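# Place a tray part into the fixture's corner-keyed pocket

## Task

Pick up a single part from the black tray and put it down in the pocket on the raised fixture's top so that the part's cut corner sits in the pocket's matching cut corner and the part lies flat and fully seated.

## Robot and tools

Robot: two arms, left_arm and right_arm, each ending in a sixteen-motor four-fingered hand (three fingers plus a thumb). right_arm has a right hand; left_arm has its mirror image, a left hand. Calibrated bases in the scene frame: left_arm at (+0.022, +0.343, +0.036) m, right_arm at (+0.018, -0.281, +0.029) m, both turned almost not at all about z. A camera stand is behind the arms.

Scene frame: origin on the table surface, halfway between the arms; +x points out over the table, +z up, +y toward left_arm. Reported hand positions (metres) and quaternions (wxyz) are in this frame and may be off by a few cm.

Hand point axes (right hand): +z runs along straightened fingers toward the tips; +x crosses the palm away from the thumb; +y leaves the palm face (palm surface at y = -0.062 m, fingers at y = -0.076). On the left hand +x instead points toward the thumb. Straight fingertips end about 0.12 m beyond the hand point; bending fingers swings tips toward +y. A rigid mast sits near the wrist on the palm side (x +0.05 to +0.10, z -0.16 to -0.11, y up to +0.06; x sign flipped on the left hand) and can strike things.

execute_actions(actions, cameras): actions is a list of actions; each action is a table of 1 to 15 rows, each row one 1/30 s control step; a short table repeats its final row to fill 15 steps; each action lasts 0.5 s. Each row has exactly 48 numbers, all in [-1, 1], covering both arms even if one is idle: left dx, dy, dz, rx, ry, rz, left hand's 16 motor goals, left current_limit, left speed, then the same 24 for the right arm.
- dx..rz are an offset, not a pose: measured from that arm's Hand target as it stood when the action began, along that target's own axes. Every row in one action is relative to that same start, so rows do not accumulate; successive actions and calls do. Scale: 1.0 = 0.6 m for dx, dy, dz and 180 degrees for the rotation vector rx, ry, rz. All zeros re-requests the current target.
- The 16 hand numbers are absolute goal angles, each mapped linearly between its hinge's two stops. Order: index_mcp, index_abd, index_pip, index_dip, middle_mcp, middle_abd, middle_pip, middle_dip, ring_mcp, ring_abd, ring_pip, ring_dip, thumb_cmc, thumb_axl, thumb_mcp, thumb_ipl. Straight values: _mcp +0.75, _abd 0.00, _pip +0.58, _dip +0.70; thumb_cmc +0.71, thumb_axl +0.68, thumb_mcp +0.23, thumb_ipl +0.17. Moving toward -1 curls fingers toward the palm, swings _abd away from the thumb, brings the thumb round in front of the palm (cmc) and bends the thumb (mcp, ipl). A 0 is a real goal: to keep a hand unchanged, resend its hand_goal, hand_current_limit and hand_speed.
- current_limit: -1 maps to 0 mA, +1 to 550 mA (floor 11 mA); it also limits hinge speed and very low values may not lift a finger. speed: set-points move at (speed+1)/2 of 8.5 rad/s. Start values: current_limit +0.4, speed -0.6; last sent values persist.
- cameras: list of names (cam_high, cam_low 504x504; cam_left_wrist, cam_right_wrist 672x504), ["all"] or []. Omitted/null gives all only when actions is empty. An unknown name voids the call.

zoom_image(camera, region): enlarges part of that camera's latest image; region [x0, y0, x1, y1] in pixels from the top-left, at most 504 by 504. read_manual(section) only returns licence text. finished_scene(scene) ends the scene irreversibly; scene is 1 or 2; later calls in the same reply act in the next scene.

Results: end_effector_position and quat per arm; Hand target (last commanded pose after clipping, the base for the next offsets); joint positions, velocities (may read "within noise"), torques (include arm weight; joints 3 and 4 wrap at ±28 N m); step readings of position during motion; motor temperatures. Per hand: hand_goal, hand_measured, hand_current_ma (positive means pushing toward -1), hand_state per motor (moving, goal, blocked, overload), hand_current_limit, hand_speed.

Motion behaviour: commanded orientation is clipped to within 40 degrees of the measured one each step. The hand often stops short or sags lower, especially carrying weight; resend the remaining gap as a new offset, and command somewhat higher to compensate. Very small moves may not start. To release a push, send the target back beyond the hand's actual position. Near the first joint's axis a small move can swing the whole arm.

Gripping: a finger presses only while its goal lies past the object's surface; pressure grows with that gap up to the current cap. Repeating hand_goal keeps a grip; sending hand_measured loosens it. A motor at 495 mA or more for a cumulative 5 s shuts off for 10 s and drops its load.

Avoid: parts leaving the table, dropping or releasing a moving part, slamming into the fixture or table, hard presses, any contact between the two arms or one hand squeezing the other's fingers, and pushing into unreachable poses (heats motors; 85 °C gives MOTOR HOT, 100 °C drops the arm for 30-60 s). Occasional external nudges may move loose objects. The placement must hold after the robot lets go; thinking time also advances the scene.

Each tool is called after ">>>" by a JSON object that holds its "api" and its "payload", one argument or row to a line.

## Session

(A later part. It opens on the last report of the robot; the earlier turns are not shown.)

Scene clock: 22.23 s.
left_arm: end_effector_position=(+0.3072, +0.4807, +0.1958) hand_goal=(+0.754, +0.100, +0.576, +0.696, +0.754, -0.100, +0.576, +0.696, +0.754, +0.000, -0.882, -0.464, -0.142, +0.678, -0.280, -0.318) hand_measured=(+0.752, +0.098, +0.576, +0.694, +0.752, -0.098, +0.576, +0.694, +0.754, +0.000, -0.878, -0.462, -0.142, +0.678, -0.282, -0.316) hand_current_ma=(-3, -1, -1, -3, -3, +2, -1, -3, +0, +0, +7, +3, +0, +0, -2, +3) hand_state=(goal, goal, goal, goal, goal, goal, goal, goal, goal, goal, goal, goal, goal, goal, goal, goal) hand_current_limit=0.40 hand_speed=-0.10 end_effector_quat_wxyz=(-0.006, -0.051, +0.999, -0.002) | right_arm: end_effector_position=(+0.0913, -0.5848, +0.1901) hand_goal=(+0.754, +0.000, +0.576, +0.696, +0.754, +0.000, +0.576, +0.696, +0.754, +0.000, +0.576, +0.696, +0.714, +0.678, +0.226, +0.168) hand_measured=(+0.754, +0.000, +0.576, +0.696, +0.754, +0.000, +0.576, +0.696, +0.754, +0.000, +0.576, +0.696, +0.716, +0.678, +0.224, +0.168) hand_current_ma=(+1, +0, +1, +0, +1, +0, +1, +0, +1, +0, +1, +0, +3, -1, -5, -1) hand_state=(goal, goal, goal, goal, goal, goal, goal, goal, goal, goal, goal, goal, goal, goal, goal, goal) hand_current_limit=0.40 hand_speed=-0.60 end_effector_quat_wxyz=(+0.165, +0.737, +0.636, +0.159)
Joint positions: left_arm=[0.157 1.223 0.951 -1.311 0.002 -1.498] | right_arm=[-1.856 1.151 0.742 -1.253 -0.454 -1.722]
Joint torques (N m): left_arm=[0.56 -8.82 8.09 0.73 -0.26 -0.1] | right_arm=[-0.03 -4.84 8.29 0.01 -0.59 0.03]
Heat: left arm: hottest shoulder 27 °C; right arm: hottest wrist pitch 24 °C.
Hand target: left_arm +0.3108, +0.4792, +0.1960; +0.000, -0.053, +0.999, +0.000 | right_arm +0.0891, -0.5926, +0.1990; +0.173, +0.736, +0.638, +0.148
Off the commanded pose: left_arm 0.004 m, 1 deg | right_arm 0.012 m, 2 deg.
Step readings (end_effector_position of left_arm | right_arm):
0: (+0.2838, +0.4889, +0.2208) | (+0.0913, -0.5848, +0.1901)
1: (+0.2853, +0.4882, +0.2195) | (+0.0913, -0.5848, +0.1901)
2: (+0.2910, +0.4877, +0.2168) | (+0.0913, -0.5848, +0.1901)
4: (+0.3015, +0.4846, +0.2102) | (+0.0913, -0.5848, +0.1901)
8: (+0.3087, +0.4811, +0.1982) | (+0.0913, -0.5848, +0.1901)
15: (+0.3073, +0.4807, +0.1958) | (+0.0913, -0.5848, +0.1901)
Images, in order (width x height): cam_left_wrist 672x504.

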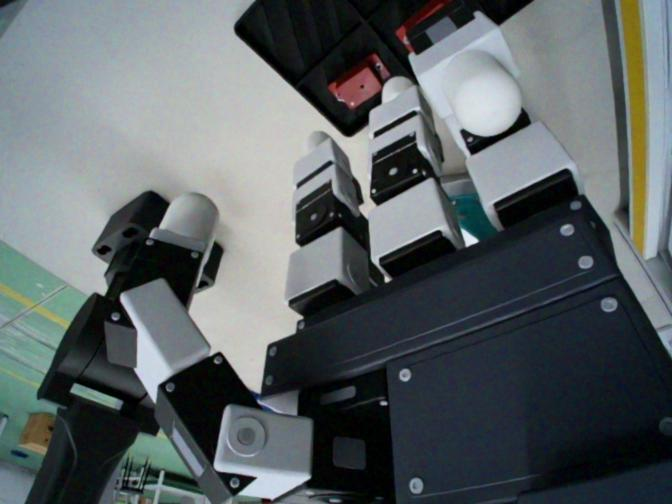

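>>> {"api": "execute_actions", "payload": {
  "actions": [
    [[-0.005,-0.0036,0.0367,0,0,0.007,0.754,0.1,0.576,0.696,0.754,-0.1,0.576,0.696,0.754,0,-0.883,-0.464,-0.143,0.678,-0.281,-0.319,0.4,-0.1,0,0,0,0,0,0,0.754,0,0.576,0.696,0.754,0,0.576,0.696,0.754,0,0.576,0.696,0.714,0.678,0.226,0.168,0.4,-0.6]],
    [[-0.005,-0.0036,0.0367,0,0,0.007,0.754,0.1,0.576,0.696,0.754,-0.1,0.576,0.696,0.754,0,-0.883,-0.464,-0.143,0.678,-0.281,-0.319,0.4,-0.1,0,0,0,0,0,0,0.754,0,0.576,0.696,0.754,0,0.576,0.696,0.754,0,0.576,0.696,0.714,0.678,0.226,0.168,0.4,-0.6]]
  ],
  "cameras": ["cam_left_wrist"]
}}

>>> {"api": "zoom_image", "payload": {
  "camera": "cam_left_wrist",
  "region": [280, 20, 440, 180]
}}

Scene clock: 24.57 s.
left_arm: end_effector_position=(+0.3107, +0.4777, +0.1533) hand_goal=(+0.754, +0.100, +0.576, +0.696, +0.754, -0.100, +0.576, +0.696, +0.754, +0.000, -0.882, -0.464, -0.142, +0.678, -0.280, -0.318) hand_measured=(+0.752, +0.100, +0.576, +0.694, +0.752, -0.098, +0.576, +0.694, +0.754, +0.000, -0.878, -0.462, -0.142, +0.678, -0.282, -0.316) hand_current_ma=(-3, -1, -1, -3, -3, +2, -1, -3, +0, +0, +7, +3, +0, +0, -2, +3) hand_state=(goal, goal, goal, goal, goal, goal, goal, goal, goal, goal, goal, goal, goal, goal, goal, goal) hand_current_limit=0.40 hand_speed=-0.10 end_effector_quat_wxyz=(-0.004, -0.041, +0.999, -0.001) | right_arm: end_effector_position=(+0.0913, -0.5848, +0.1901) hand_goal=(+0.754, +0.000, +0.576, +0.696, +0.754, +0.000, +0.576, +0.696, +0.754, +0.000, +0.576, +0.696, +0.714, +0.678, +0.226, +0.168) hand_measured=(+0.754, +0.000, +0.576, +0.696, +0.754, +0.000, +0.576, +0.696, +0.754, +0.000, +0.576, +0.696, +0.716, +0.678, +0.224, +0.168) hand_current_ma=(+1, +0, +1, +0, +1, +0, +1, +0, +1, +0, +1, +0, +3, -1, -5, -1) hand_state=(goal, goal, goal, goal, goal, goal, goal, goal, goal, goal, goal, goal, goal, goal, goal, goal) hand_current_limit=0.40 hand_speed=-0.60 end_effector_quat_wxyz=(+0.165, +0.737, +0.636, +0.159)
Joint positions: left_arm=[0.145 1.265 0.868 -1.183 0.002 -1.489] | right_arm=[-1.856 1.151 0.742 -1.253 -0.454 -1.722]
Joint torques (N m): left_arm=[0.21 -8.59 7.82 0.75 -0.25 0.08] | right_arm=[-0.03 -4.84 8.29 0.01 -0.59 0.03]
Heat: left arm: hottest shoulder 27 °C; right arm: hottest wrist pitch 24 °C.
Hand target: left_arm +0.3170, +0.4755, +0.1519; +0.000, -0.031, +1.000, +0.000 | right_arm +0.0891, -0.5926, +0.1990; +0.173, +0.736, +0.638, +0.148
Off the commanded pose: left_arm 0.007 m, 1 deg | right_arm 0.012 m, 2 deg.
Step readings (end_effector_position of left_arm | right_arm):
0: (+0.3072, +0.4807, +0.1958) | (+0.0913, -0.5848, +0.1901)
1: (+0.3076, +0.4806, +0.1941) | (+0.0913, -0.5848, +0.1901)
2: (+0.3098, +0.4804, +0.1911) | (+0.0913, -0.5848, +0.1901)
4: (+0.3099, +0.4801, +0.1833) | (+0.0913, -0.5848, +0.1901)
8: (+0.3067, +0.4795, +0.1758) | (+0.0913, -0.5848, +0.1901)
15: (+0.3076, +0.4797, +0.1755) | (+0.0913, -0.5848, +0.1901)
16: (+0.3082, +0.4797, +0.1737) | (+0.0913, -0.5848, +0.1901)
17: (+0.3106, +0.4798, +0.1709) | (+0.0913, -0.5848, +0.1901)
19: (+0.3118, +0.4788, +0.1633) | (+0.0913, -0.5848, +0.1901)
23: (+0.3100, +0.4776, +0.1542) | (+0.0913, -0.5848, +0.1901)
30: (+0.3107, +0.4777, +0.1533) | (+0.0913, -0.5848, +0.1901)
Images, in order (width x height): cam_left_wrist 672x504.

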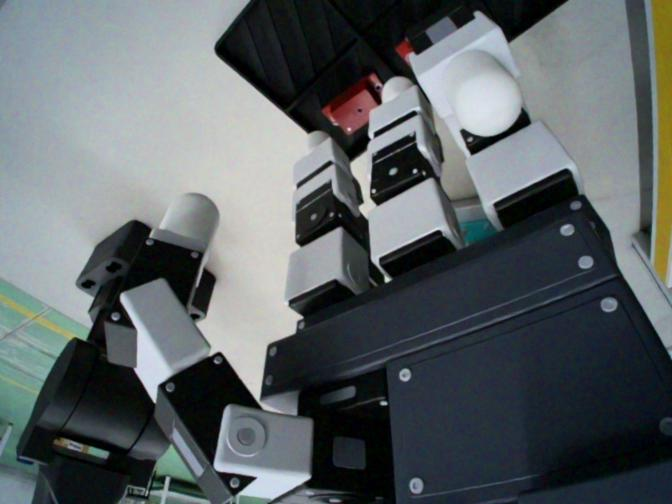

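Scaled by 3.150 from the camera's 672x504 image, which has a finer 960x720 frame.

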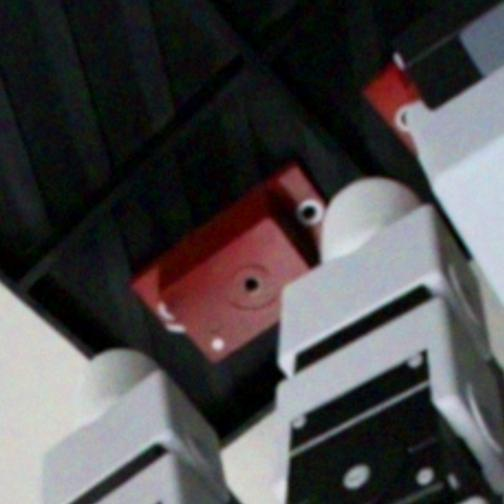

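>>> {"api": "execute_actions", "payload": {
  "actions": [
    [[-0.001,-0.0025,0.0217,0,0,0,0.754,0.1,0.576,0.696,0.754,-0.1,0.576,0.696,0.754,0,-0.883,-0.464,-0.143,0.678,-0.281,-0.319,0.4,-0.1,0,0,0,0,0,0,0.754,0,0.576,0.696,0.754,0,0.576,0.696,0.754,0,0.576,0.696,0.714,0.678,0.226,0.168,0.4,-0.6]]
  ],
  "cameras": ["cam_left_wrist"]
}}

>>> {"api": "zoom_image", "payload": {
  "camera": "cam_left_wrist",
  "region": [290, 40, 430, 180]
}}

Scene clock: 25.97 s.
left_arm: end_effector_position=(+0.3130, +0.4769, +0.1424) hand_goal=(+0.754, +0.100, +0.576, +0.696, +0.754, -0.100, +0.576, +0.696, +0.754, +0.000, -0.882, -0.464, -0.142, +0.678, -0.280, -0.318) hand_measured=(+0.752, +0.100, +0.576, +0.694, +0.752, -0.098, +0.576, +0.694, +0.754, +0.000, -0.878, -0.462, -0.142, +0.678, -0.282, -0.316) hand_current_ma=(-3, -1, -1, -3, -3, +2, -1, -3, +0, +0, +7, +3, +0, +0, -2, +3) hand_state=(goal, goal, goal, goal, goal, goal, goal, goal, goal, goal, goal, goal, goal, goal, goal, goal) hand_current_limit=0.40 hand_speed=-0.10 end_effector_quat_wxyz=(-0.001, -0.039, +0.999, -0.001) | right_arm: end_effector_position=(+0.0913, -0.5848, +0.1901) hand_goal=(+0.754, +0.000, +0.576, +0.696, +0.754, +0.000, +0.576, +0.696, +0.754, +0.000, +0.576, +0.696, +0.714, +0.678, +0.226, +0.168) hand_measured=(+0.754, +0.000, +0.576, +0.696, +0.754, +0.000, +0.576, +0.696, +0.754, +0.000, +0.576, +0.696, +0.716, +0.678, +0.224, +0.168) hand_current_ma=(+1, +0, +1, +0, +1, +0, +1, +0, +1, +0, +1, +0, +3, -1, -5, -1) hand_state=(goal, goal, goal, goal, goal, goal, goal, goal, goal, goal, goal, goal, goal, goal, goal, goal) hand_current_limit=0.40 hand_speed=-0.60 end_effector_quat_wxyz=(+0.165, +0.737, +0.636, +0.159)
Joint positions: left_arm=[0.142 1.278 0.849 -1.143 0.002 -1.489] | right_arm=[-1.856 1.151 0.742 -1.253 -0.454 -1.722]
Joint torques (N m): left_arm=[0.09 -8.18 7.54 0.83 -0.25 0.05] | right_arm=[-0.03 -4.84 8.29 0.01 -0.59 0.03]
Heat: left arm: hottest shoulder 27 °C; right arm: hottest wrist pitch 24 °C.
Hand target: left_arm +0.3178, +0.4740, +0.1389; +0.000, -0.031, +1.000, +0.000 | right_arm +0.0891, -0.5926, +0.1990; +0.173, +0.736, +0.638, +0.148
Off the commanded pose: left_arm 0.007 m, 1 deg | right_arm 0.012 m, 2 deg.
Step readings (end_effector_position of left_arm | right_arm):
0: (+0.3107, +0.4777, +0.1533) | (+0.0913, -0.5848, +0.1901)
1: (+0.3112, +0.4777, +0.1524) | (+0.0913, -0.5848, +0.1901)
2: (+0.3126, +0.4778, +0.1508) | (+0.0913, -0.5848, +0.1901)
4: (+0.3135, +0.4774, +0.1470) | (+0.0913, -0.5848, +0.1901)
8: (+0.3126, +0.4769, +0.1427) | (+0.0913, -0.5848, +0.1901)
15: (+0.3130, +0.4769, +0.1424) | (+0.0913, -0.5848, +0.1901)
Images, in order (width x height): cam_left_wrist 672x504.

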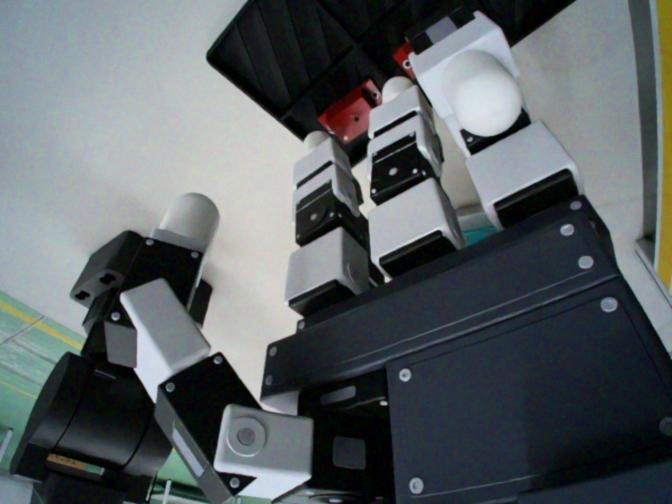

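Scaled by 3.600 from the camera's 672x504 image, which has a finer 960x720 frame.

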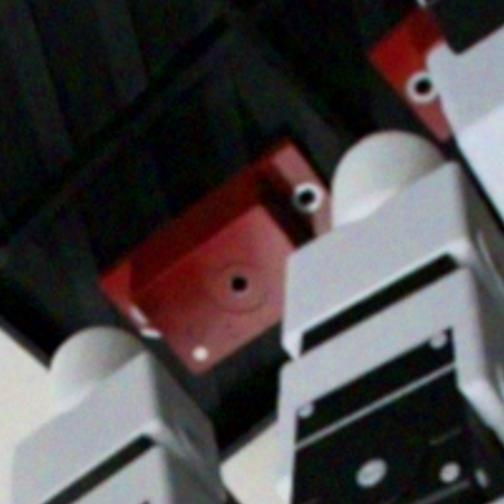

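>>> {"api": "execute_actions", "payload": {
  "actions": [
    [[0.0025,0,0.01,0,0,0,0.754,0.1,0.576,0.696,0.754,-0.1,0.576,0.696,0.754,0,-0.883,-0.464,-0.143,0.678,-0.281,-0.319,0.4,-0.1,0,0,0,0,0,0,0.754,0,0.576,0.696,0.754,0,0.576,0.696,0.754,0,0.576,0.696,0.714,0.678,0.226,0.168,0.4,-0.6]]
  ],
  "cameras": ["cam_left_wrist"]
}}

>>> {"api": "zoom_image", "payload": {
  "camera": "cam_left_wrist",
  "region": [290, 40, 430, 180]
}}

Scene clock: 28.43 s.
left_arm: end_effector_position=(+0.3118, +0.4767, +0.1373) hand_goal=(+0.754, +0.100, +0.576, +0.696, +0.754, -0.100, +0.576, +0.696, +0.754, +0.000, -0.882, -0.464, -0.142, +0.678, -0.280, -0.318) hand_measured=(+0.752, +0.100, +0.576, +0.694, +0.752, -0.098, +0.576, +0.694, +0.754, +0.000, -0.878, -0.462, -0.142, +0.678, -0.282, -0.316) hand_current_ma=(-3, -1, -1, -3, -3, +2, -1, -3, +0, +0, +7, +3, +0, +0, -2, +3) hand_state=(goal, goal, goal, goal, goal, goal, goal, goal, goal, goal, goal, goal, goal, goal, goal, goal) hand_current_limit=0.40 hand_speed=-0.10 end_effector_quat_wxyz=(+0.001, -0.039, +0.999, -0.001) | right_arm: end_effector_position=(+0.0913, -0.5848, +0.1901) hand_goal=(+0.754, +0.000, +0.576, +0.696, +0.754, +0.000, +0.576, +0.696, +0.754, +0.000, +0.576, +0.696, +0.714, +0.678, +0.226, +0.168) hand_measured=(+0.754, +0.000, +0.576, +0.696, +0.754, +0.000, +0.576, +0.696, +0.754, +0.000, +0.576, +0.696, +0.716, +0.678, +0.224, +0.168) hand_current_ma=(+1, +0, +1, +0, +1, +0, +1, +0, +1, +0, +1, +0, +3, -1, -5, -1) hand_state=(goal, goal, goal, goal, goal, goal, goal, goal, goal, goal, goal, goal, goal, goal, goal, goal) hand_current_limit=0.40 hand_speed=-0.60 end_effector_quat_wxyz=(+0.165, +0.737, +0.636, +0.159)
Joint positions: left_arm=[0.142 1.279 0.836 -1.126 0.002 -1.489] | right_arm=[-1.856 1.151 0.742 -1.253 -0.454 -1.722]
Joint torques (N m): left_arm=[0.15 -8.06 7.45 0.85 -0.25 0.05] | right_arm=[-0.09 -4.78 8.29 0.01 -0.59 0.03]
Heat: left arm: hottest shoulder 27 °C; right arm: hottest wrist pitch 24 °C.
Hand target: left_arm +0.3163, +0.4739, +0.1329; +0.000, -0.031, +1.000, +0.000 | right_arm +0.0891, -0.5926, +0.1990; +0.173, +0.736, +0.638, +0.148
Off the commanded pose: left_arm 0.007 m, 1 deg | right_arm 0.012 m, 2 deg.
Step readings (end_effector_position of left_arm | right_arm):
0: (+0.3130, +0.4769, +0.1424) | (+0.0913, -0.5848, +0.1901)
1: (+0.3130, +0.4769, +0.1420) | (+0.0913, -0.5848, +0.1901)
2: (+0.3135, +0.4770, +0.1410) | (+0.0913, -0.5848, +0.1901)
4: (+0.3130, +0.4769, +0.1390) | (+0.0913, -0.5848, +0.1901)
8: (+0.3116, +0.4767, +0.1374) | (+0.0913, -0.5848, +0.1901)
15: (+0.3118, +0.4767, +0.1373) | (+0.0913, -0.5848, +0.1901)
Images, in order (width x height): cam_left_wrist 672x504.

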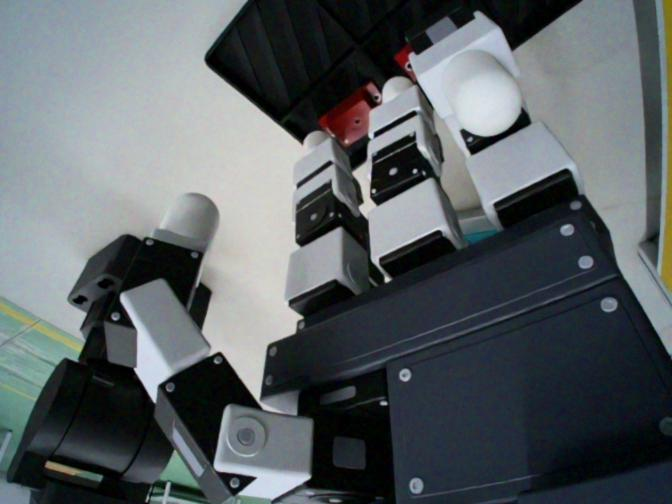

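Scaled by 3.600 from the camera's 672x504 image, which has a finer 960x720 frame.

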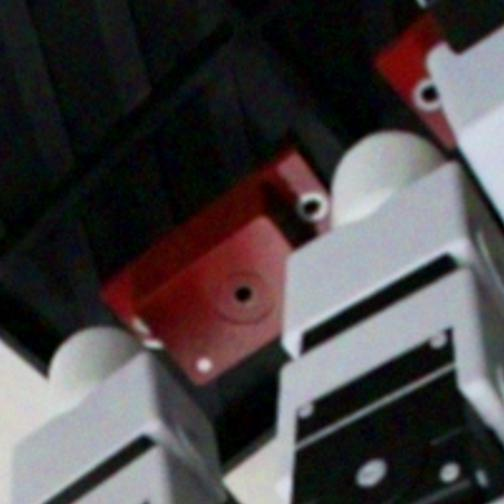

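>>> {"api": "execute_actions", "payload": {
  "actions": [
    [[0,0,0,0,0,0,0.754,-0.05,0.576,0.696,0.754,0.05,0.576,0.696,0.754,0,-0.883,-0.464,-0.143,0.678,-0.281,-0.319,0.4,-0.9,0,0,0,0,0,0,0.754,0,0.576,0.696,0.754,0,0.576,0.696,0.754,0,0.576,0.696,0.714,0.678,0.226,0.168,0.4,-0.6]]
  ],
  "cameras": ["cam_left_wrist"]
}}

>>> {"api": "zoom_image", "payload": {
  "camera": "cam_left_wrist",
  "region": [290, 40, 430, 180]
}}

Scene clock: 29.37 s.
left_arm: end_effector_position=(+0.3118, +0.4767, +0.1373) hand_goal=(+0.754, -0.050, +0.576, +0.696, +0.754, +0.050, +0.576, +0.696, +0.754, +0.000, -0.882, -0.464, -0.142, +0.678, -0.280, -0.318) hand_measured=(+0.752, +0.018, +0.576, +0.694, +0.752, -0.008, +0.576, +0.694, +0.754, +0.000, -0.878, -0.462, -0.142, +0.678, -0.282, -0.316) hand_current_ma=(-3, +189, -1, -3, -3, -152, -1, -3, +0, +0, +7, +3, +0, +0, -2, +3) hand_state=(goal, blocked, goal, goal, goal, blocked, goal, goal, goal, goal, goal, goal, goal, goal, goal, goal) hand_current_limit=0.40 hand_speed=-0.90 end_effector_quat_wxyz=(+0.001, -0.039, +0.999, -0.001) | right_arm: end_effector_position=(+0.0913, -0.5848, +0.1901) hand_goal=(+0.754, +0.000, +0.576, +0.696, +0.754, +0.000, +0.576, +0.696, +0.754, +0.000, +0.576, +0.696, +0.714, +0.678, +0.226, +0.168) hand_measured=(+0.754, +0.000, +0.576, +0.696, +0.754, +0.000, +0.576, +0.696, +0.754, +0.000, +0.576, +0.696, +0.716, +0.678, +0.224, +0.168) hand_current_ma=(+1, +0, +1, +0, +1, +0, +1, +0, +1, +0, +1, +0, +3, -1, -5, -1) hand_state=(goal, goal, goal, goal, goal, goal, goal, goal, goal, goal, goal, goal, goal, goal, goal, goal) hand_current_limit=0.40 hand_speed=-0.60 end_effector_quat_wxyz=(+0.165, +0.737, +0.636, +0.159)
Joint positions: left_arm=[0.142 1.279 0.836 -1.126 0.002 -1.489] | right_arm=[-1.856 1.151 0.742 -1.253 -0.454 -1.722]
Joint torques (N m): left_arm=[0.15 -8 7.46 0.85 -0.26 0.06] | right_arm=[-0.09 -4.84 8.29 0.02 -0.59 0.03]
Heat: left arm: hottest shoulder 27 °C; right arm: hottest wrist pitch 24 °C.
Hand target: left_arm +0.3163, +0.4739, +0.1329; +0.000, -0.031, +1.000, +0.000 | right_arm +0.0891, -0.5926, +0.1990; +0.173, +0.736, +0.638, +0.148
Off the commanded pose: left_arm 0.007 m, 1 deg | right_arm 0.012 m, 2 deg.
Step readings (end_effector_position of left_arm | right_arm):
0: (+0.3118, +0.4767, +0.1373) | (+0.0913, -0.5848, +0.1901)
1: (+0.3118, +0.4767, +0.1373) | (+0.0913, -0.5848, +0.1901)
2: (+0.3118, +0.4767, +0.1373) | (+0.0913, -0.5848, +0.1901)
4: (+0.3118, +0.4767, +0.1373) | (+0.0913, -0.5848, +0.1901)
8: (+0.3118, +0.4767, +0.1373) | (+0.0913, -0.5848, +0.1901)
15: (+0.3118, +0.4767, +0.1373) | (+0.0913, -0.5848, +0.1901)
Images, in order (width x height): cam_left_wrist 672x504.

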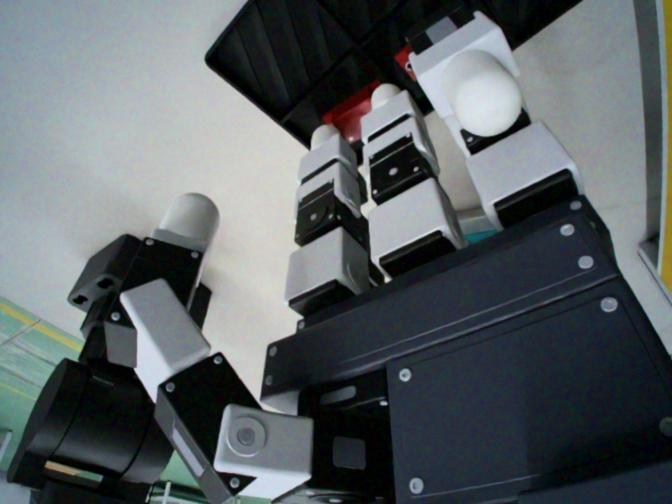

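Scaled by 3.600 from the camera's 672x504 image, which has a finer 960x720 frame.

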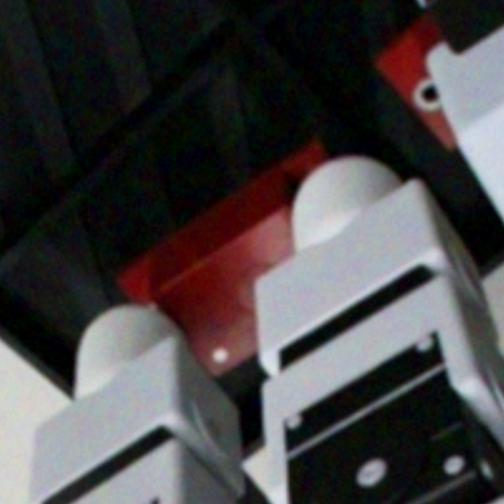

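>>> {"api": "execute_actions", "payload": {
  "actions": [
    [[0,0,0,0,0,0,0.754,-0.12,0.576,0.696,0.754,0.12,0.576,0.696,0.754,0,-0.883,-0.464,-0.143,0.678,-0.281,-0.319,0.4,-0.9,0,0,0,0,0,0,0.754,0,0.576,0.696,0.754,0,0.576,0.696,0.754,0,0.576,0.696,0.714,0.678,0.226,0.168,0.4,-0.6]],
    [[0,0,-0.025,0,0,0,0.754,-0.12,0.576,0.696,0.754,0.12,0.576,0.696,0.754,0,-0.883,-0.464,-0.143,0.678,-0.281,-0.319,0.4,-0.9,0,0,0,0,0,0,0.754,0,0.576,0.696,0.754,0,0.576,0.696,0.754,0,0.576,0.696,0.714,0.678,0.226,0.168,0.4,-0.6]],
    [[0,0,-0.025,0,0,0,0.754,-0.12,0.576,0.696,0.754,0.12,0.576,0.696,0.754,0,-0.883,-0.464,-0.143,0.678,-0.281,-0.319,0.4,-0.9,0,0,0,0,0,0,0.754,0,0.576,0.696,0.754,0,0.576,0.696,0.754,0,0.576,0.696,0.714,0.678,0.226,0.168,0.4,-0.6]]
  ],
  "cameras": ["cam_left_wrist"]
}}

>>> {"api": "zoom_image", "payload": {
  "camera": "cam_left_wrist",
  "region": [290, 40, 430, 180]
}}

Scene clock: 31.33 s.
left_arm: end_effector_position=(+0.2986, +0.4746, +0.1437) hand_goal=(+0.754, -0.120, +0.576, +0.696, +0.754, +0.120, +0.576, +0.696, +0.754, +0.000, -0.882, -0.464, -0.142, +0.678, -0.280, -0.318) hand_measured=(+0.752, -0.102, +0.576, +0.694, +0.752, +0.088, +0.576, +0.694, +0.754, +0.000, -0.878, -0.462, -0.142, +0.678, -0.282, -0.316) hand_current_ma=(-3, +37, -1, -3, -4, -71, -1, -3, +0, +0, +7, +3, +0, +0, -2, +3) hand_state=(goal, goal, goal, goal, goal, blocked, goal, goal, goal, goal, goal, goal, goal, goal, goal, goal) hand_current_limit=0.40 hand_speed=-0.90 end_effector_quat_wxyz=(-0.023, -0.039, +0.999, -0.004) | right_arm: end_effector_position=(+0.0913, -0.5848, +0.1901) hand_goal=(+0.754, +0.000, +0.576, +0.696, +0.754, +0.000, +0.576, +0.696, +0.754, +0.000, +0.576, +0.696, +0.714, +0.678, +0.226, +0.168) hand_measured=(+0.754, +0.000, +0.576, +0.696, +0.754, +0.000, +0.576, +0.696, +0.754, +0.000, +0.576, +0.696, +0.716, +0.678, +0.224, +0.168) hand_current_ma=(+1, +0, +1, +0, +1, +0, +1, +0, +1, +0, +1, +0, +3, -1, -5, -1) hand_state=(goal, goal, goal, goal, goal, goal, goal, goal, goal, goal, goal, goal, goal, goal, goal, goal) hand_current_limit=0.40 hand_speed=-0.60 end_effector_quat_wxyz=(+0.165, +0.737, +0.636, +0.159)
Joint positions: left_arm=[0.142 1.268 0.841 -1.191 0.002 -1.489] | right_arm=[-1.856 1.151 0.742 -1.253 -0.454 -1.722]
Joint torques (N m): left_arm=[0.03 -10.34 11.06 -0.35 -0.24 0.05] | right_arm=[-0.03 -4.84 8.29 0.01 -0.59 0.03]
Heat: left arm: hottest shoulder 27 °C; right arm: hottest wrist pitch 24 °C.
Hand target: left_arm +0.3162, +0.4739, +0.1629; +0.000, -0.031, +1.000, +0.000 | right_arm +0.0891, -0.5926, +0.1990; +0.173, +0.736, +0.638, +0.148
Off the commanded pose: left_arm 0.026 m, 3 deg | right_arm 0.012 m, 2 deg.
Step readings (end_effector_position of left_arm | right_arm):
0: (+0.3118, +0.4767, +0.1373) | (+0.0913, -0.5848, +0.1901)
1: (+0.3118, +0.4767, +0.1373) | (+0.0913, -0.5848, +0.1901)
2: (+0.3118, +0.4767, +0.1373) | (+0.0913, -0.5848, +0.1901)
4: (+0.3118, +0.4767, +0.1373) | (+0.0913, -0.5848, +0.1901)
8: (+0.3118, +0.4767, +0.1373) | (+0.0913, -0.5848, +0.1901)
15: (+0.3118, +0.4767, +0.1373) | (+0.0913, -0.5848, +0.1901)
16: (+0.3113, +0.4767, +0.1373) | (+0.0913, -0.5848, +0.1901)
17: (+0.3099, +0.4764, +0.1374) | (+0.0913, -0.5848, +0.1901)
19: (+0.3087, +0.4762, +0.1375) | (+0.0913, -0.5848, +0.1901)
23: (+0.3078, +0.4761, +0.1376) | (+0.0913, -0.5848, +0.1901)
30: (+0.3078, +0.4761, +0.1376) | (+0.0913, -0.5848, +0.1901)
31: (+0.3070, +0.4760, +0.1378) | (+0.0913, -0.5848, +0.1901)
32: (+0.3048, +0.4756, +0.1390) | (+0.0913, -0.5848, +0.1901)
34: (+0.3021, +0.4752, +0.1414) | (+0.0913, -0.5848, +0.1901)
38: (+0.2992, +0.4747, +0.1436) | (+0.0913, -0.5848, +0.1901)
45: (+0.2986, +0.4746, +0.1437) | (+0.0913, -0.5848, +0.1901)
Images, in order (width x height): cam_left_wrist 672x504.

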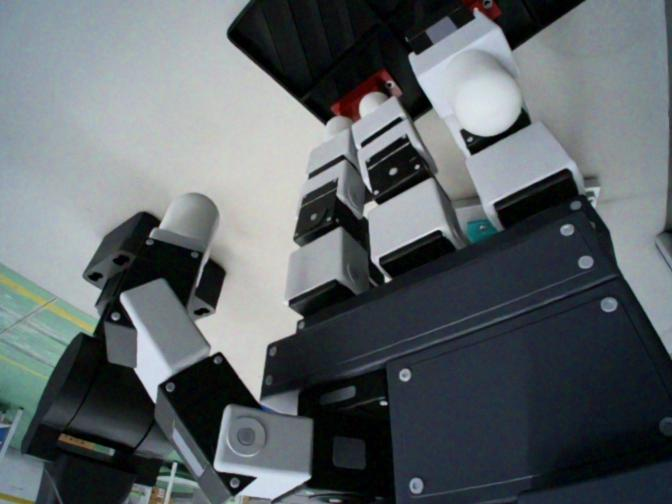

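Scaled by 3.600 from the camera's 672x504 image, which has a finer 960x720 frame.

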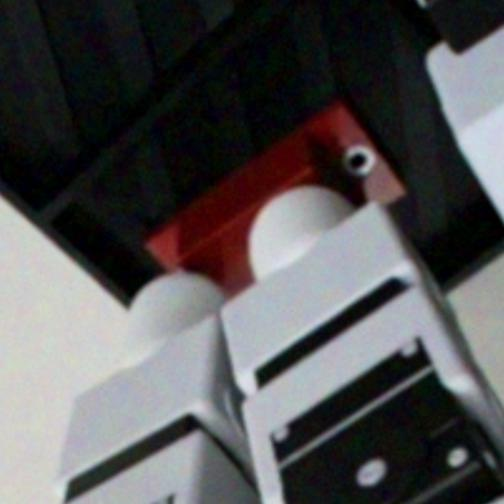

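>>> {"api": "execute_actions", "payload": {
  "actions": [
    [[0,0,-0.05,0,0,0,0.754,0,0.576,0.696,0.754,0,0.576,0.696,0.754,0,-0.883,-0.464,-0.143,0.678,-0.281,-0.319,0.4,-0.6,0,0,0,0,0,0,0.754,0,0.576,0.696,0.754,0,0.576,0.696,0.754,0,0.576,0.696,0.714,0.678,0.226,0.168,0.4,-0.6]],
    [[0,0,0,0,0,0,0.754,0.12,0.576,0.696,0.754,-0.12,0.576,0.696,0.754,0,-0.883,-0.464,-0.143,0.678,-0.281,-0.319,0.4,-0.6,0,0,0,0,0,0,0.754,0,0.576,0.696,0.754,0,0.576,0.696,0.754,0,0.576,0.696,0.714,0.678,0.226,0.168,0.4,-0.6]]
  ],
  "cameras": ["cam_left_wrist"]
}}

>>> {"api": "zoom_image", "payload": {
  "camera": "cam_left_wrist",
  "region": [290, 20, 430, 160]
}}

Scene clock: 33.57 s.
left_arm: end_effector_position=(+0.3008, +0.4750, +0.1757) hand_goal=(+0.754, +0.120, +0.576, +0.696, +0.754, -0.120, +0.576, +0.696, +0.754, +0.000, -0.882, -0.464, -0.142, +0.678, -0.280, -0.318) hand_measured=(+0.752, +0.116, +0.576, +0.694, +0.752, -0.116, +0.576, +0.694, +0.754, +0.000, -0.878, -0.462, -0.142, +0.678, -0.282, -0.316) hand_current_ma=(-3, -7, -1, -3, -4, +5, -1, -3, +0, +0, +7, +3, +0, +0, -2, +3) hand_state=(goal, goal, goal, goal, goal, goal, goal, goal, goal, goal, goal, goal, goal, goal, goal, goal) hand_current_limit=0.40 hand_speed=-0.60 end_effector_quat_wxyz=(-0.018, -0.039, +0.999, -0.003) | right_arm: end_effector_position=(+0.0913, -0.5848, +0.1901) hand_goal=(+0.754, +0.000, +0.576, +0.696, +0.754, +0.000, +0.576, +0.696, +0.754, +0.000, +0.576, +0.696, +0.714, +0.678, +0.226, +0.168) hand_measured=(+0.754, +0.000, +0.576, +0.696, +0.754, +0.000, +0.576, +0.696, +0.754, +0.000, +0.576, +0.696, +0.716, +0.678, +0.224, +0.168) hand_current_ma=(+1, +0, +1, +0, +1, +0, +1, +0, +1, +0, +1, +0, +3, -1, -5, -1) hand_state=(goal, goal, goal, goal, goal, goal, goal, goal, goal, goal, goal, goal, goal, goal, goal, goal) hand_current_limit=0.40 hand_speed=-0.60 end_effector_quat_wxyz=(+0.165, +0.737, +0.636, +0.159)
Joint positions: left_arm=[0.142 1.232 0.902 -1.278 0.002 -1.489] | right_arm=[-1.856 1.151 0.742 -1.253 -0.454 -1.722]
Joint torques (N m): left_arm=[0.21 -9.35 11.34 -0.34 -0.26 0.04] | right_arm=[-0.03 -4.84 8.31 0.01 -0.59 0.03]
Heat: left arm: hottest shoulder 27 °C; right arm: hottest wrist pitch 24 °C.
Hand target: left_arm +0.3163, +0.4739, +0.1929; +0.000, -0.031, +1.000, +0.000 | right_arm +0.0891, -0.5926, +0.1990; +0.173, +0.736, +0.638, +0.148
Off the commanded pose: left_arm 0.023 m, 2 deg | right_arm 0.012 m, 2 deg.
Step readings (end_effector_position of left_arm | right_arm):
0: (+0.2986, +0.4746, +0.1437) | (+0.0913, -0.5848, +0.1901)
1: (+0.2967, +0.4743, +0.1454) | (+0.0913, -0.5848, +0.1901)
2: (+0.2949, +0.4740, +0.1488) | (+0.0913, -0.5848, +0.1901)
4: (+0.2940, +0.4739, +0.1585) | (+0.0913, -0.5848, +0.1901)
8: (+0.2993, +0.4747, +0.1728) | (+0.0913, -0.5848, +0.1901)
15: (+0.3009, +0.4750, +0.1757) | (+0.0913, -0.5848, +0.1901)
16: (+0.3008, +0.4750, +0.1757) | (+0.0913, -0.5848, +0.1901)
17: (+0.3008, +0.4750, +0.1757) | (+0.0913, -0.5848, +0.1901)
19: (+0.3008, +0.4750, +0.1757) | (+0.0913, -0.5848, +0.1901)
23: (+0.3008, +0.4750, +0.1757) | (+0.0913, -0.5848, +0.1901)
30: (+0.3008, +0.4750, +0.1757) | (+0.0913, -0.5848, +0.1901)
Images, in order (width x height): cam_left_wrist 672x504.

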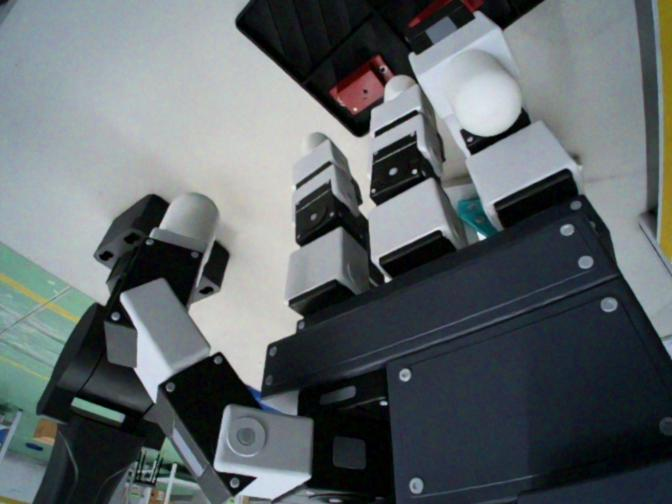

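Scaled by 3.600 from the camera's 672x504 image, which has a finer 960x720 frame.

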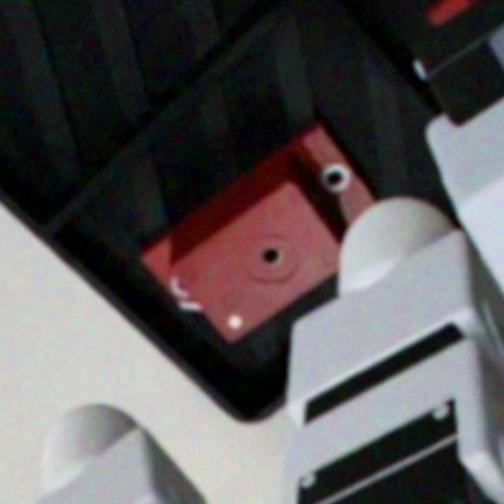

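>>> {"api": "execute_actions", "payload": {
  "actions": [
    [[0.0046,-0.0055,0.04,0,0,0.0114,0.754,0.09,0.576,0.696,0.754,-0.09,0.576,0.696,0.754,0,-0.883,-0.464,-0.143,0.678,-0.281,-0.319,0.4,-0.6,0,0,0,0,0,0,0.754,0,0.576,0.696,0.754,0,0.576,0.696,0.754,0,0.576,0.696,0.714,0.678,0.226,0.168,0.4,-0.6]],
    [[0.0046,-0.0055,0.0517,0,0,0.0114,0.754,0.09,0.576,0.696,0.754,-0.09,0.576,0.696,0.754,0,-0.883,-0.464,-0.143,0.678,-0.281,-0.319,0.4,-0.6,0,0,0,0,0,0,0.754,0,0.576,0.696,0.754,0,0.576,0.696,0.754,0,0.576,0.696,0.714,0.678,0.226,0.168,0.4,-0.6]]
  ],
  "cameras": ["cam_left_wrist"]
}}

>>> {"api": "zoom_image", "payload": {
  "camera": "cam_left_wrist",
  "region": [290, 40, 430, 180]
}}

Scene clock: 35.90 s.
left_arm: end_effector_position=(+0.3027, +0.4692, +0.1373) hand_goal=(+0.754, +0.090, +0.576, +0.696, +0.754, -0.090, +0.576, +0.696, +0.754, +0.000, -0.882, -0.464, -0.142, +0.678, -0.280, -0.318) hand_measured=(+0.752, +0.092, +0.576, +0.694, +0.752, -0.092, +0.576, +0.694, +0.754, +0.000, -0.878, -0.462, -0.142, +0.678, -0.282, -0.316) hand_current_ma=(-3, +2, -1, -3, -4, -2, -1, -3, +0, +0, +7, +3, +0, +0, -2, +3) hand_state=(goal, goal, goal, goal, goal, goal, goal, goal, goal, goal, goal, goal, goal, goal, goal, goal) hand_current_limit=0.40 hand_speed=-0.60 end_effector_quat_wxyz=(-0.007, -0.005, +1.000, -0.002) | right_arm: end_effector_position=(+0.0913, -0.5848, +0.1901) hand_goal=(+0.754, +0.000, +0.576, +0.696, +0.754, +0.000, +0.576, +0.696, +0.754, +0.000, +0.576, +0.696, +0.714, +0.678, +0.226, +0.168) hand_measured=(+0.754, +0.000, +0.576, +0.696, +0.754, +0.000, +0.576, +0.696, +0.754, +0.000, +0.576, +0.696, +0.716, +0.678, +0.224, +0.168) hand_current_ma=(+1, +0, +1, +0, +1, +0, +1, +0, +1, +0, +1, +0, +3, -1, -5, -1) hand_state=(goal, goal, goal, goal, goal, goal, goal, goal, goal, goal, goal, goal, goal, goal, goal, goal) hand_current_limit=0.40 hand_speed=-0.60 end_effector_quat_wxyz=(+0.165, +0.737, +0.636, +0.159)
Joint positions: left_arm=[0.119 1.246 0.806 -1.145 0.001 -1.444] | right_arm=[-1.856 1.151 0.742 -1.253 -0.454 -1.722]
Joint torques (N m): left_arm=[0.09 -8.18 8.09 0.75 -0.25 0.09] | right_arm=[-0.03 -4.84 8.29 0.01 -0.59 0.03]
Heat: left arm: hottest shoulder 27 °C; right arm: hottest wrist pitch 24 °C.
Hand target: left_arm +0.3111, +0.4671, +0.1379; +0.000, +0.005, +1.000, +0.000 | right_arm +0.0891, -0.5926, +0.1990; +0.173, +0.736, +0.638, +0.148
Off the commanded pose: left_arm 0.009 m, 1 deg | right_arm 0.012 m, 2 deg.
Step readings (end_effector_position of left_arm | right_arm):
0: (+0.3008, +0.4750, +0.1757) | (+0.0913, -0.5848, +0.1901)
1: (+0.3016, +0.4750, +0.1751) | (+0.0913, -0.5848, +0.1901)
2: (+0.3037, +0.4749, +0.1737) | (+0.0913, -0.5848, +0.1901)
4: (+0.3070, +0.4737, +0.1713) | (+0.0913, -0.5848, +0.1901)
8: (+0.3084, +0.4726, +0.1700) | (+0.0913, -0.5848, +0.1901)
15: (+0.3089, +0.4728, +0.1699) | (+0.0913, -0.5848, +0.1901)
16: (+0.3091, +0.4727, +0.1673) | (+0.0913, -0.5848, +0.1901)
17: (+0.3110, +0.4726, +0.1627) | (+0.0913, -0.5848, +0.1901)
19: (+0.3085, +0.4710, +0.1502) | (+0.0913, -0.5848, +0.1901)
23: (+0.3003, +0.4688, +0.1379) | (+0.0913, -0.5848, +0.1901)
30: (+0.3026, +0.4692, +0.1373) | (+0.0913, -0.5848, +0.1901)
Images, in order (width x height): cam_left_wrist 672x504.

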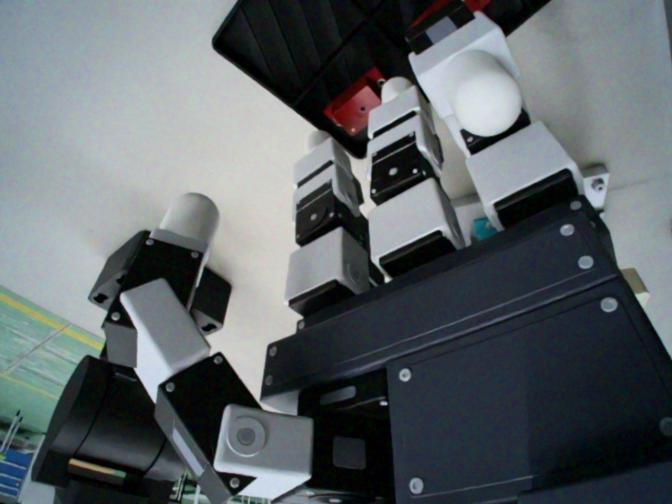

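Scaled by 3.600 from the camera's 672x504 image, which has a finer 960x720 frame.

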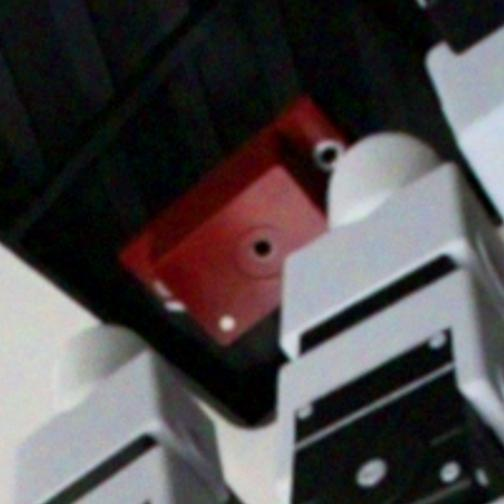

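>>> {"api": "execute_actions", "payload": {
  "actions": [
    [[-0.0092,0,0.0167,0,0,0,0.754,0.07,0.576,0.696,0.754,-0.07,0.576,0.696,0.754,0,-0.883,-0.464,-0.143,0.678,-0.281,-0.319,0.4,-0.6,0,0,0,0,0,0,0.754,0,0.576,0.696,0.754,0,0.576,0.696,0.754,0,0.576,0.696,0.714,0.678,0.226,0.168,0.4,-0.6]]
  ],
  "cameras": ["cam_left_wrist"]
}}

>>> {"api": "zoom_image", "payload": {
  "camera": "cam_left_wrist",
  "region": [290, 40, 430, 180]
}}

Scene clock: 36.93 s.
left_arm: end_effector_position=(+0.3093, +0.4698, +0.1301) hand_goal=(+0.754, +0.070, +0.576, +0.696, +0.754, -0.070, +0.576, +0.696, +0.754, +0.000, -0.882, -0.464, -0.142, +0.678, -0.280, -0.318) hand_measured=(+0.752, +0.076, +0.576, +0.694, +0.752, -0.074, +0.576, +0.694, +0.754, +0.000, -0.878, -0.462, -0.142, +0.678, -0.282, -0.316) hand_current_ma=(-3, +10, -1, -3, -4, -4, -1, -3, +0, +0, +7, +3, +0, +0, -2, +3) hand_state=(goal, goal, goal, goal, goal, goal, goal, goal, goal, goal, goal, goal, goal, goal, goal, goal) hand_current_limit=0.40 hand_speed=-0.60 end_effector_quat_wxyz=(-0.004, -0.005, +1.000, -0.001) | right_arm: end_effector_position=(+0.0913, -0.5848, +0.1901) hand_goal=(+0.754, +0.000, +0.576, +0.696, +0.754, +0.000, +0.576, +0.696, +0.754, +0.000, +0.576, +0.696, +0.714, +0.678, +0.226, +0.168) hand_measured=(+0.754, +0.000, +0.576, +0.696, +0.754, +0.000, +0.576, +0.696, +0.754, +0.000, +0.576, +0.696, +0.716, +0.678, +0.224, +0.168) hand_current_ma=(+1, +0, +1, +0, +1, +0, +1, +0, +1, +0, +1, +0, +3, -1, -5, -1) hand_state=(goal, goal, goal, goal, goal, goal, goal, goal, goal, goal, goal, goal, goal, goal, goal, goal) hand_current_limit=0.40 hand_speed=-0.60 end_effector_quat_wxyz=(+0.165, +0.737, +0.636, +0.159)
Joint positions: left_arm=[0.118 1.27 0.806 -1.115 0.001 -1.444] | right_arm=[-1.856 1.151 0.742 -1.253 -0.454 -1.722]
Joint torques (N m): left_arm=[0.03 -7.88 7.73 0.91 -0.25 0.07] | right_arm=[-0.09 -4.84 8.29 0.01 -0.59 0.03]
Heat: left arm: hottest shoulder 27 °C; right arm: hottest wrist pitch 24 °C.
Hand target: left_arm +0.3166, +0.4671, +0.1278; +0.000, +0.005, +1.000, +0.000 | right_arm +0.0891, -0.5926, +0.1990; +0.173, +0.736, +0.638, +0.148
Off the commanded pose: left_arm 0.008 m, 1 deg | right_arm 0.012 m, 2 deg.
Step readings (end_effector_position of left_arm | right_arm):
0: (+0.3027, +0.4692, +0.1373) | (+0.0913, -0.5848, +0.1901)
1: (+0.3033, +0.4693, +0.1370) | (+0.0913, -0.5848, +0.1901)
2: (+0.3055, +0.4695, +0.1361) | (+0.0913, -0.5848, +0.1901)
4: (+0.3088, +0.4697, +0.1336) | (+0.0913, -0.5848, +0.1901)
8: (+0.3093, +0.4698, +0.1302) | (+0.0913, -0.5848, +0.1901)
15: (+0.3093, +0.4698, +0.1301) | (+0.0913, -0.5848, +0.1901)
Images, in order (width x height): cam_left_wrist 672x504.

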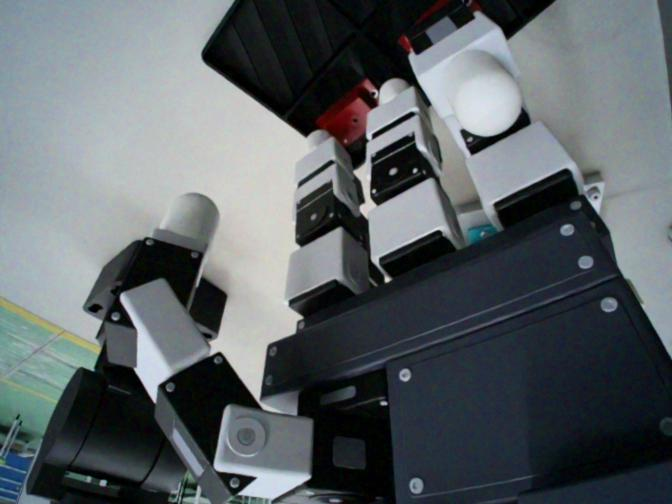

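Scaled by 3.600 from the camera's 672x504 image, which has a finer 960x720 frame.

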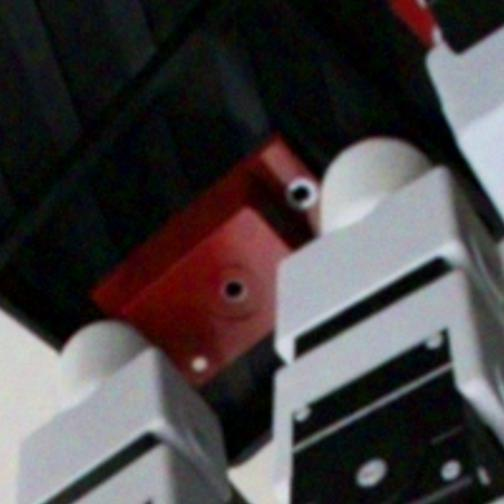

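>>> {"api": "execute_actions", "payload": {
  "actions": [
    [[0.003,0.0025,0.01,0,0,0,0.754,0.06,0.576,0.696,0.754,-0.06,0.576,0.696,0.754,0,-0.883,-0.464,-0.143,0.678,-0.281,-0.319,0.4,-0.6,0,0,0,0,0,0,0.754,0,0.576,0.696,0.754,0,0.576,0.696,0.754,0,0.576,0.696,0.714,0.678,0.226,0.168,0.4,-0.6]]
  ],
  "cameras": ["cam_left_wrist"]
}}

>>> {"api": "zoom_image", "payload": {
  "camera": "cam_left_wrist",
  "region": [290, 40, 430, 180]
}}

Scene clock: 37.97 s.
left_arm: end_effector_position=(+0.3109, +0.4700, +0.1284) hand_goal=(+0.754, +0.060, +0.576, +0.696, +0.754, -0.060, +0.576, +0.696, +0.754, +0.000, -0.882, -0.464, -0.142, +0.678, -0.280, -0.318) hand_measured=(+0.752, +0.074, +0.576, +0.694, +0.752, -0.058, +0.576, +0.694, +0.754, +0.000, -0.878, -0.462, -0.142, +0.678, -0.282, -0.316) hand_current_ma=(-3, +23, -1, -3, -3, +3, -1, -3, +0, +0, +7, +3, +0, +0, -2, +3) hand_state=(goal, goal, goal, goal, goal, goal, goal, goal, goal, goal, goal, goal, goal, goal, goal, goal) hand_current_limit=0.40 hand_speed=-0.60 end_effector_quat_wxyz=(+0.000, -0.003, +1.000, -0.001) | right_arm: end_effector_position=(+0.0913, -0.5848, +0.1901) hand_goal=(+0.754, +0.000, +0.576, +0.696, +0.754, +0.000, +0.576, +0.696, +0.754, +0.000, +0.576, +0.696, +0.714, +0.678, +0.226, +0.168) hand_measured=(+0.754, +0.000, +0.576, +0.696, +0.754, +0.000, +0.576, +0.696, +0.754, +0.000, +0.576, +0.696, +0.716, +0.678, +0.224, +0.168) hand_current_ma=(+1, +0, +1, +0, +1, +0, +1, +0, +1, +0, +1, +0, +3, -1, -5, -1) hand_state=(goal, goal, goal, goal, goal, goal, goal, goal, goal, goal, goal, goal, goal, goal, goal, goal) hand_current_limit=0.40 hand_speed=-0.60 end_effector_quat_wxyz=(+0.165, +0.737, +0.636, +0.159)
Joint positions: left_arm=[0.118 1.27 0.801 -1.102 0.001 -1.441] | right_arm=[-1.856 1.151 0.742 -1.253 -0.454 -1.722]
Joint torques (N m): left_arm=[0.44 -7.59 6.95 1.18 -0.25 0.11] | right_arm=[-0.03 -4.84 8.29 0.01 -0.59 0.03]
Heat: left arm: hottest shoulder 27 °C; right arm: hottest wrist pitch 24 °C.
Hand target: left_arm +0.3147, +0.4686, +0.1218; +0.000, +0.005, +1.000, +0.000 | right_arm +0.0891, -0.5926, +0.1990; +0.173, +0.736, +0.638, +0.148
Off the commanded pose: left_arm 0.008 m, 1 deg | right_arm 0.012 m, 2 deg.
Step readings (end_effector_position of left_arm | right_arm):
0: (+0.3093, +0.4698, +0.1301) | (+0.0913, -0.5848, +0.1901)
1: (+0.3096, +0.4698, +0.1299) | (+0.0913, -0.5848, +0.1901)
2: (+0.3101, +0.4699, +0.1295) | (+0.0913, -0.5848, +0.1901)
4: (+0.3109, +0.4700, +0.1286) | (+0.0913, -0.5848, +0.1901)
8: (+0.3109, +0.4700, +0.1284) | (+0.0913, -0.5848, +0.1901)
15: (+0.3109, +0.4700, +0.1284) | (+0.0913, -0.5848, +0.1901)
Images, in order (width x height): cam_left_wrist 672x504.

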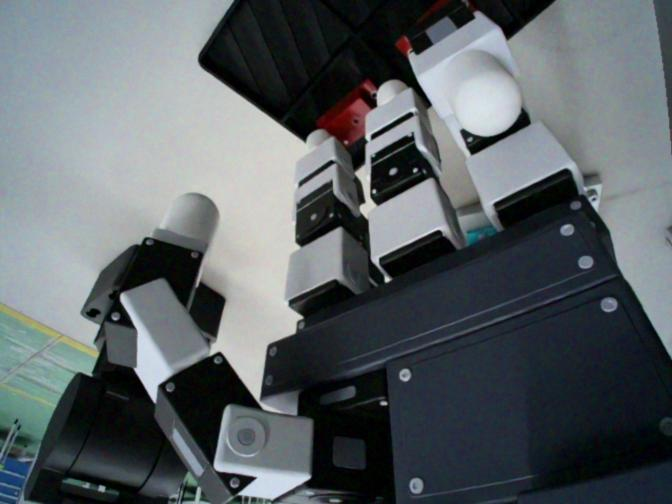

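Scaled by 3.600 from the camera's 672x504 image, which has a finer 960x720 frame.

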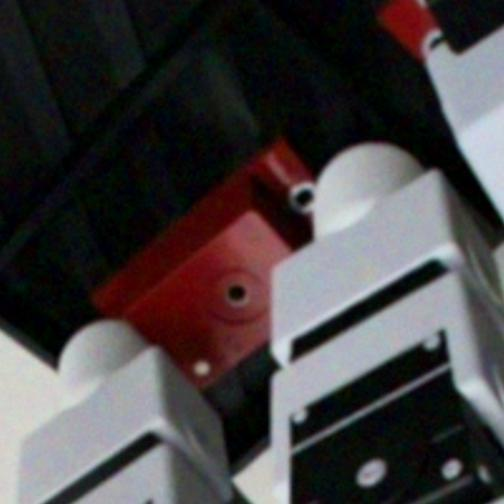

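>>> {"api": "execute_actions", "payload": {
  "actions": [
    [[0,0,-0.005,0,0,0,0.754,-0.06,0.576,0.696,0.754,0.06,0.576,0.696,0.754,0,-0.883,-0.464,-0.143,0.678,-0.281,-0.319,0.4,-0.9,0,0,0,0,0,0,0.754,0,0.576,0.696,0.754,0,0.576,0.696,0.754,0,0.576,0.696,0.714,0.678,0.226,0.168,0.4,-0.6]]
  ],
  "cameras": ["cam_left_wrist"]
}}

>>> {"api": "zoom_image", "payload": {
  "camera": "cam_left_wrist",
  "region": [290, 40, 430, 180]
}}

Scene clock: 39.13 s.
left_arm: end_effector_position=(+0.3109, +0.4700, +0.1284) hand_goal=(+0.754, -0.060, +0.576, +0.696, +0.754, +0.060, +0.576, +0.696, +0.754, +0.000, -0.882, -0.464, -0.142, +0.678, -0.280, -0.318) hand_measured=(+0.752, +0.040, +0.576, +0.694, +0.752, -0.028, +0.576, +0.694, +0.754, +0.000, -0.878, -0.462, -0.142, +0.678, -0.282, -0.316) hand_current_ma=(-3, +302, -1, -3, -3, -256, -1, -2, +0, +0, +7, +3, +0, +0, -2, +3) hand_state=(goal, blocked, goal, goal, goal, blocked, goal, goal, goal, goal, goal, goal, goal, goal, goal, goal) hand_current_limit=0.40 hand_speed=-0.90 end_effector_quat_wxyz=(+0.000, -0.003, +1.000, -0.001) | right_arm: end_effector_position=(+0.0913, -0.5848, +0.1901) hand_goal=(+0.754, +0.000, +0.576, +0.696, +0.754, +0.000, +0.576, +0.696, +0.754, +0.000, +0.576, +0.696, +0.714, +0.678, +0.226, +0.168) hand_measured=(+0.754, +0.000, +0.576, +0.696, +0.754, +0.000, +0.576, +0.696, +0.754, +0.000, +0.576, +0.696, +0.716, +0.678, +0.224, +0.168) hand_current_ma=(+1, +0, +1, +0, +1, +0, +1, +0, +1, +0, +1, +0, +3, -1, -5, -1) hand_state=(goal, goal, goal, goal, goal, goal, goal, goal, goal, goal, goal, goal, goal, goal, goal, goal) hand_current_limit=0.40 hand_speed=-0.60 end_effector_quat_wxyz=(+0.165, +0.737, +0.636, +0.159)
Joint positions: left_arm=[0.118 1.27 0.801 -1.102 0.001 -1.441] | right_arm=[-1.856 1.151 0.742 -1.253 -0.454 -1.722]
Joint torques (N m): left_arm=[0.56 -7.94 7.38 0.79 -0.26 0.1] | right_arm=[-0.09 -4.84 8.29 0.01 -0.59 0.03]
Heat: left arm: hottest shoulder 27 °C; right arm: hottest wrist pitch 24 °C.
Hand target: left_arm +0.3147, +0.4686, +0.1248; +0.000, +0.005, +1.000, +0.000 | right_arm +0.0891, -0.5926, +0.1990; +0.173, +0.736, +0.638, +0.148
Off the commanded pose: left_arm 0.005 m, 1 deg | right_arm 0.012 m, 2 deg.
Step readings (end_effector_position of left_arm | right_arm):
0: (+0.3109, +0.4700, +0.1284) | (+0.0913, -0.5848, +0.1901)
1: (+0.3109, +0.4700, +0.1284) | (+0.0913, -0.5848, +0.1901)
2: (+0.3109, +0.4700, +0.1284) | (+0.0913, -0.5848, +0.1901)
4: (+0.3109, +0.4700, +0.1284) | (+0.0913, -0.5848, +0.1901)
8: (+0.3109, +0.4700, +0.1284) | (+0.0913, -0.5848, +0.1901)
15: (+0.3109, +0.4700, +0.1284) | (+0.0913, -0.5848, +0.1901)
Images, in order (width x height): cam_left_wrist 672x504.

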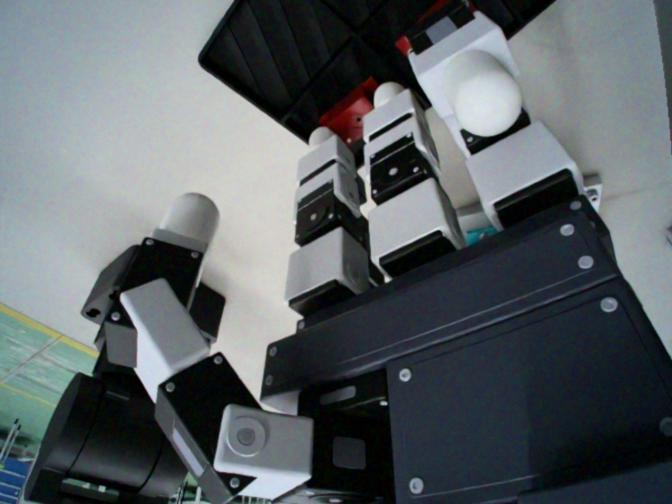

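Scaled by 3.600 from the camera's 672x504 image, which has a finer 960x720 frame.

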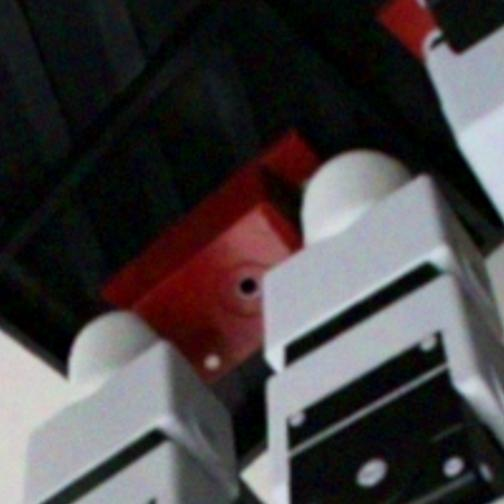

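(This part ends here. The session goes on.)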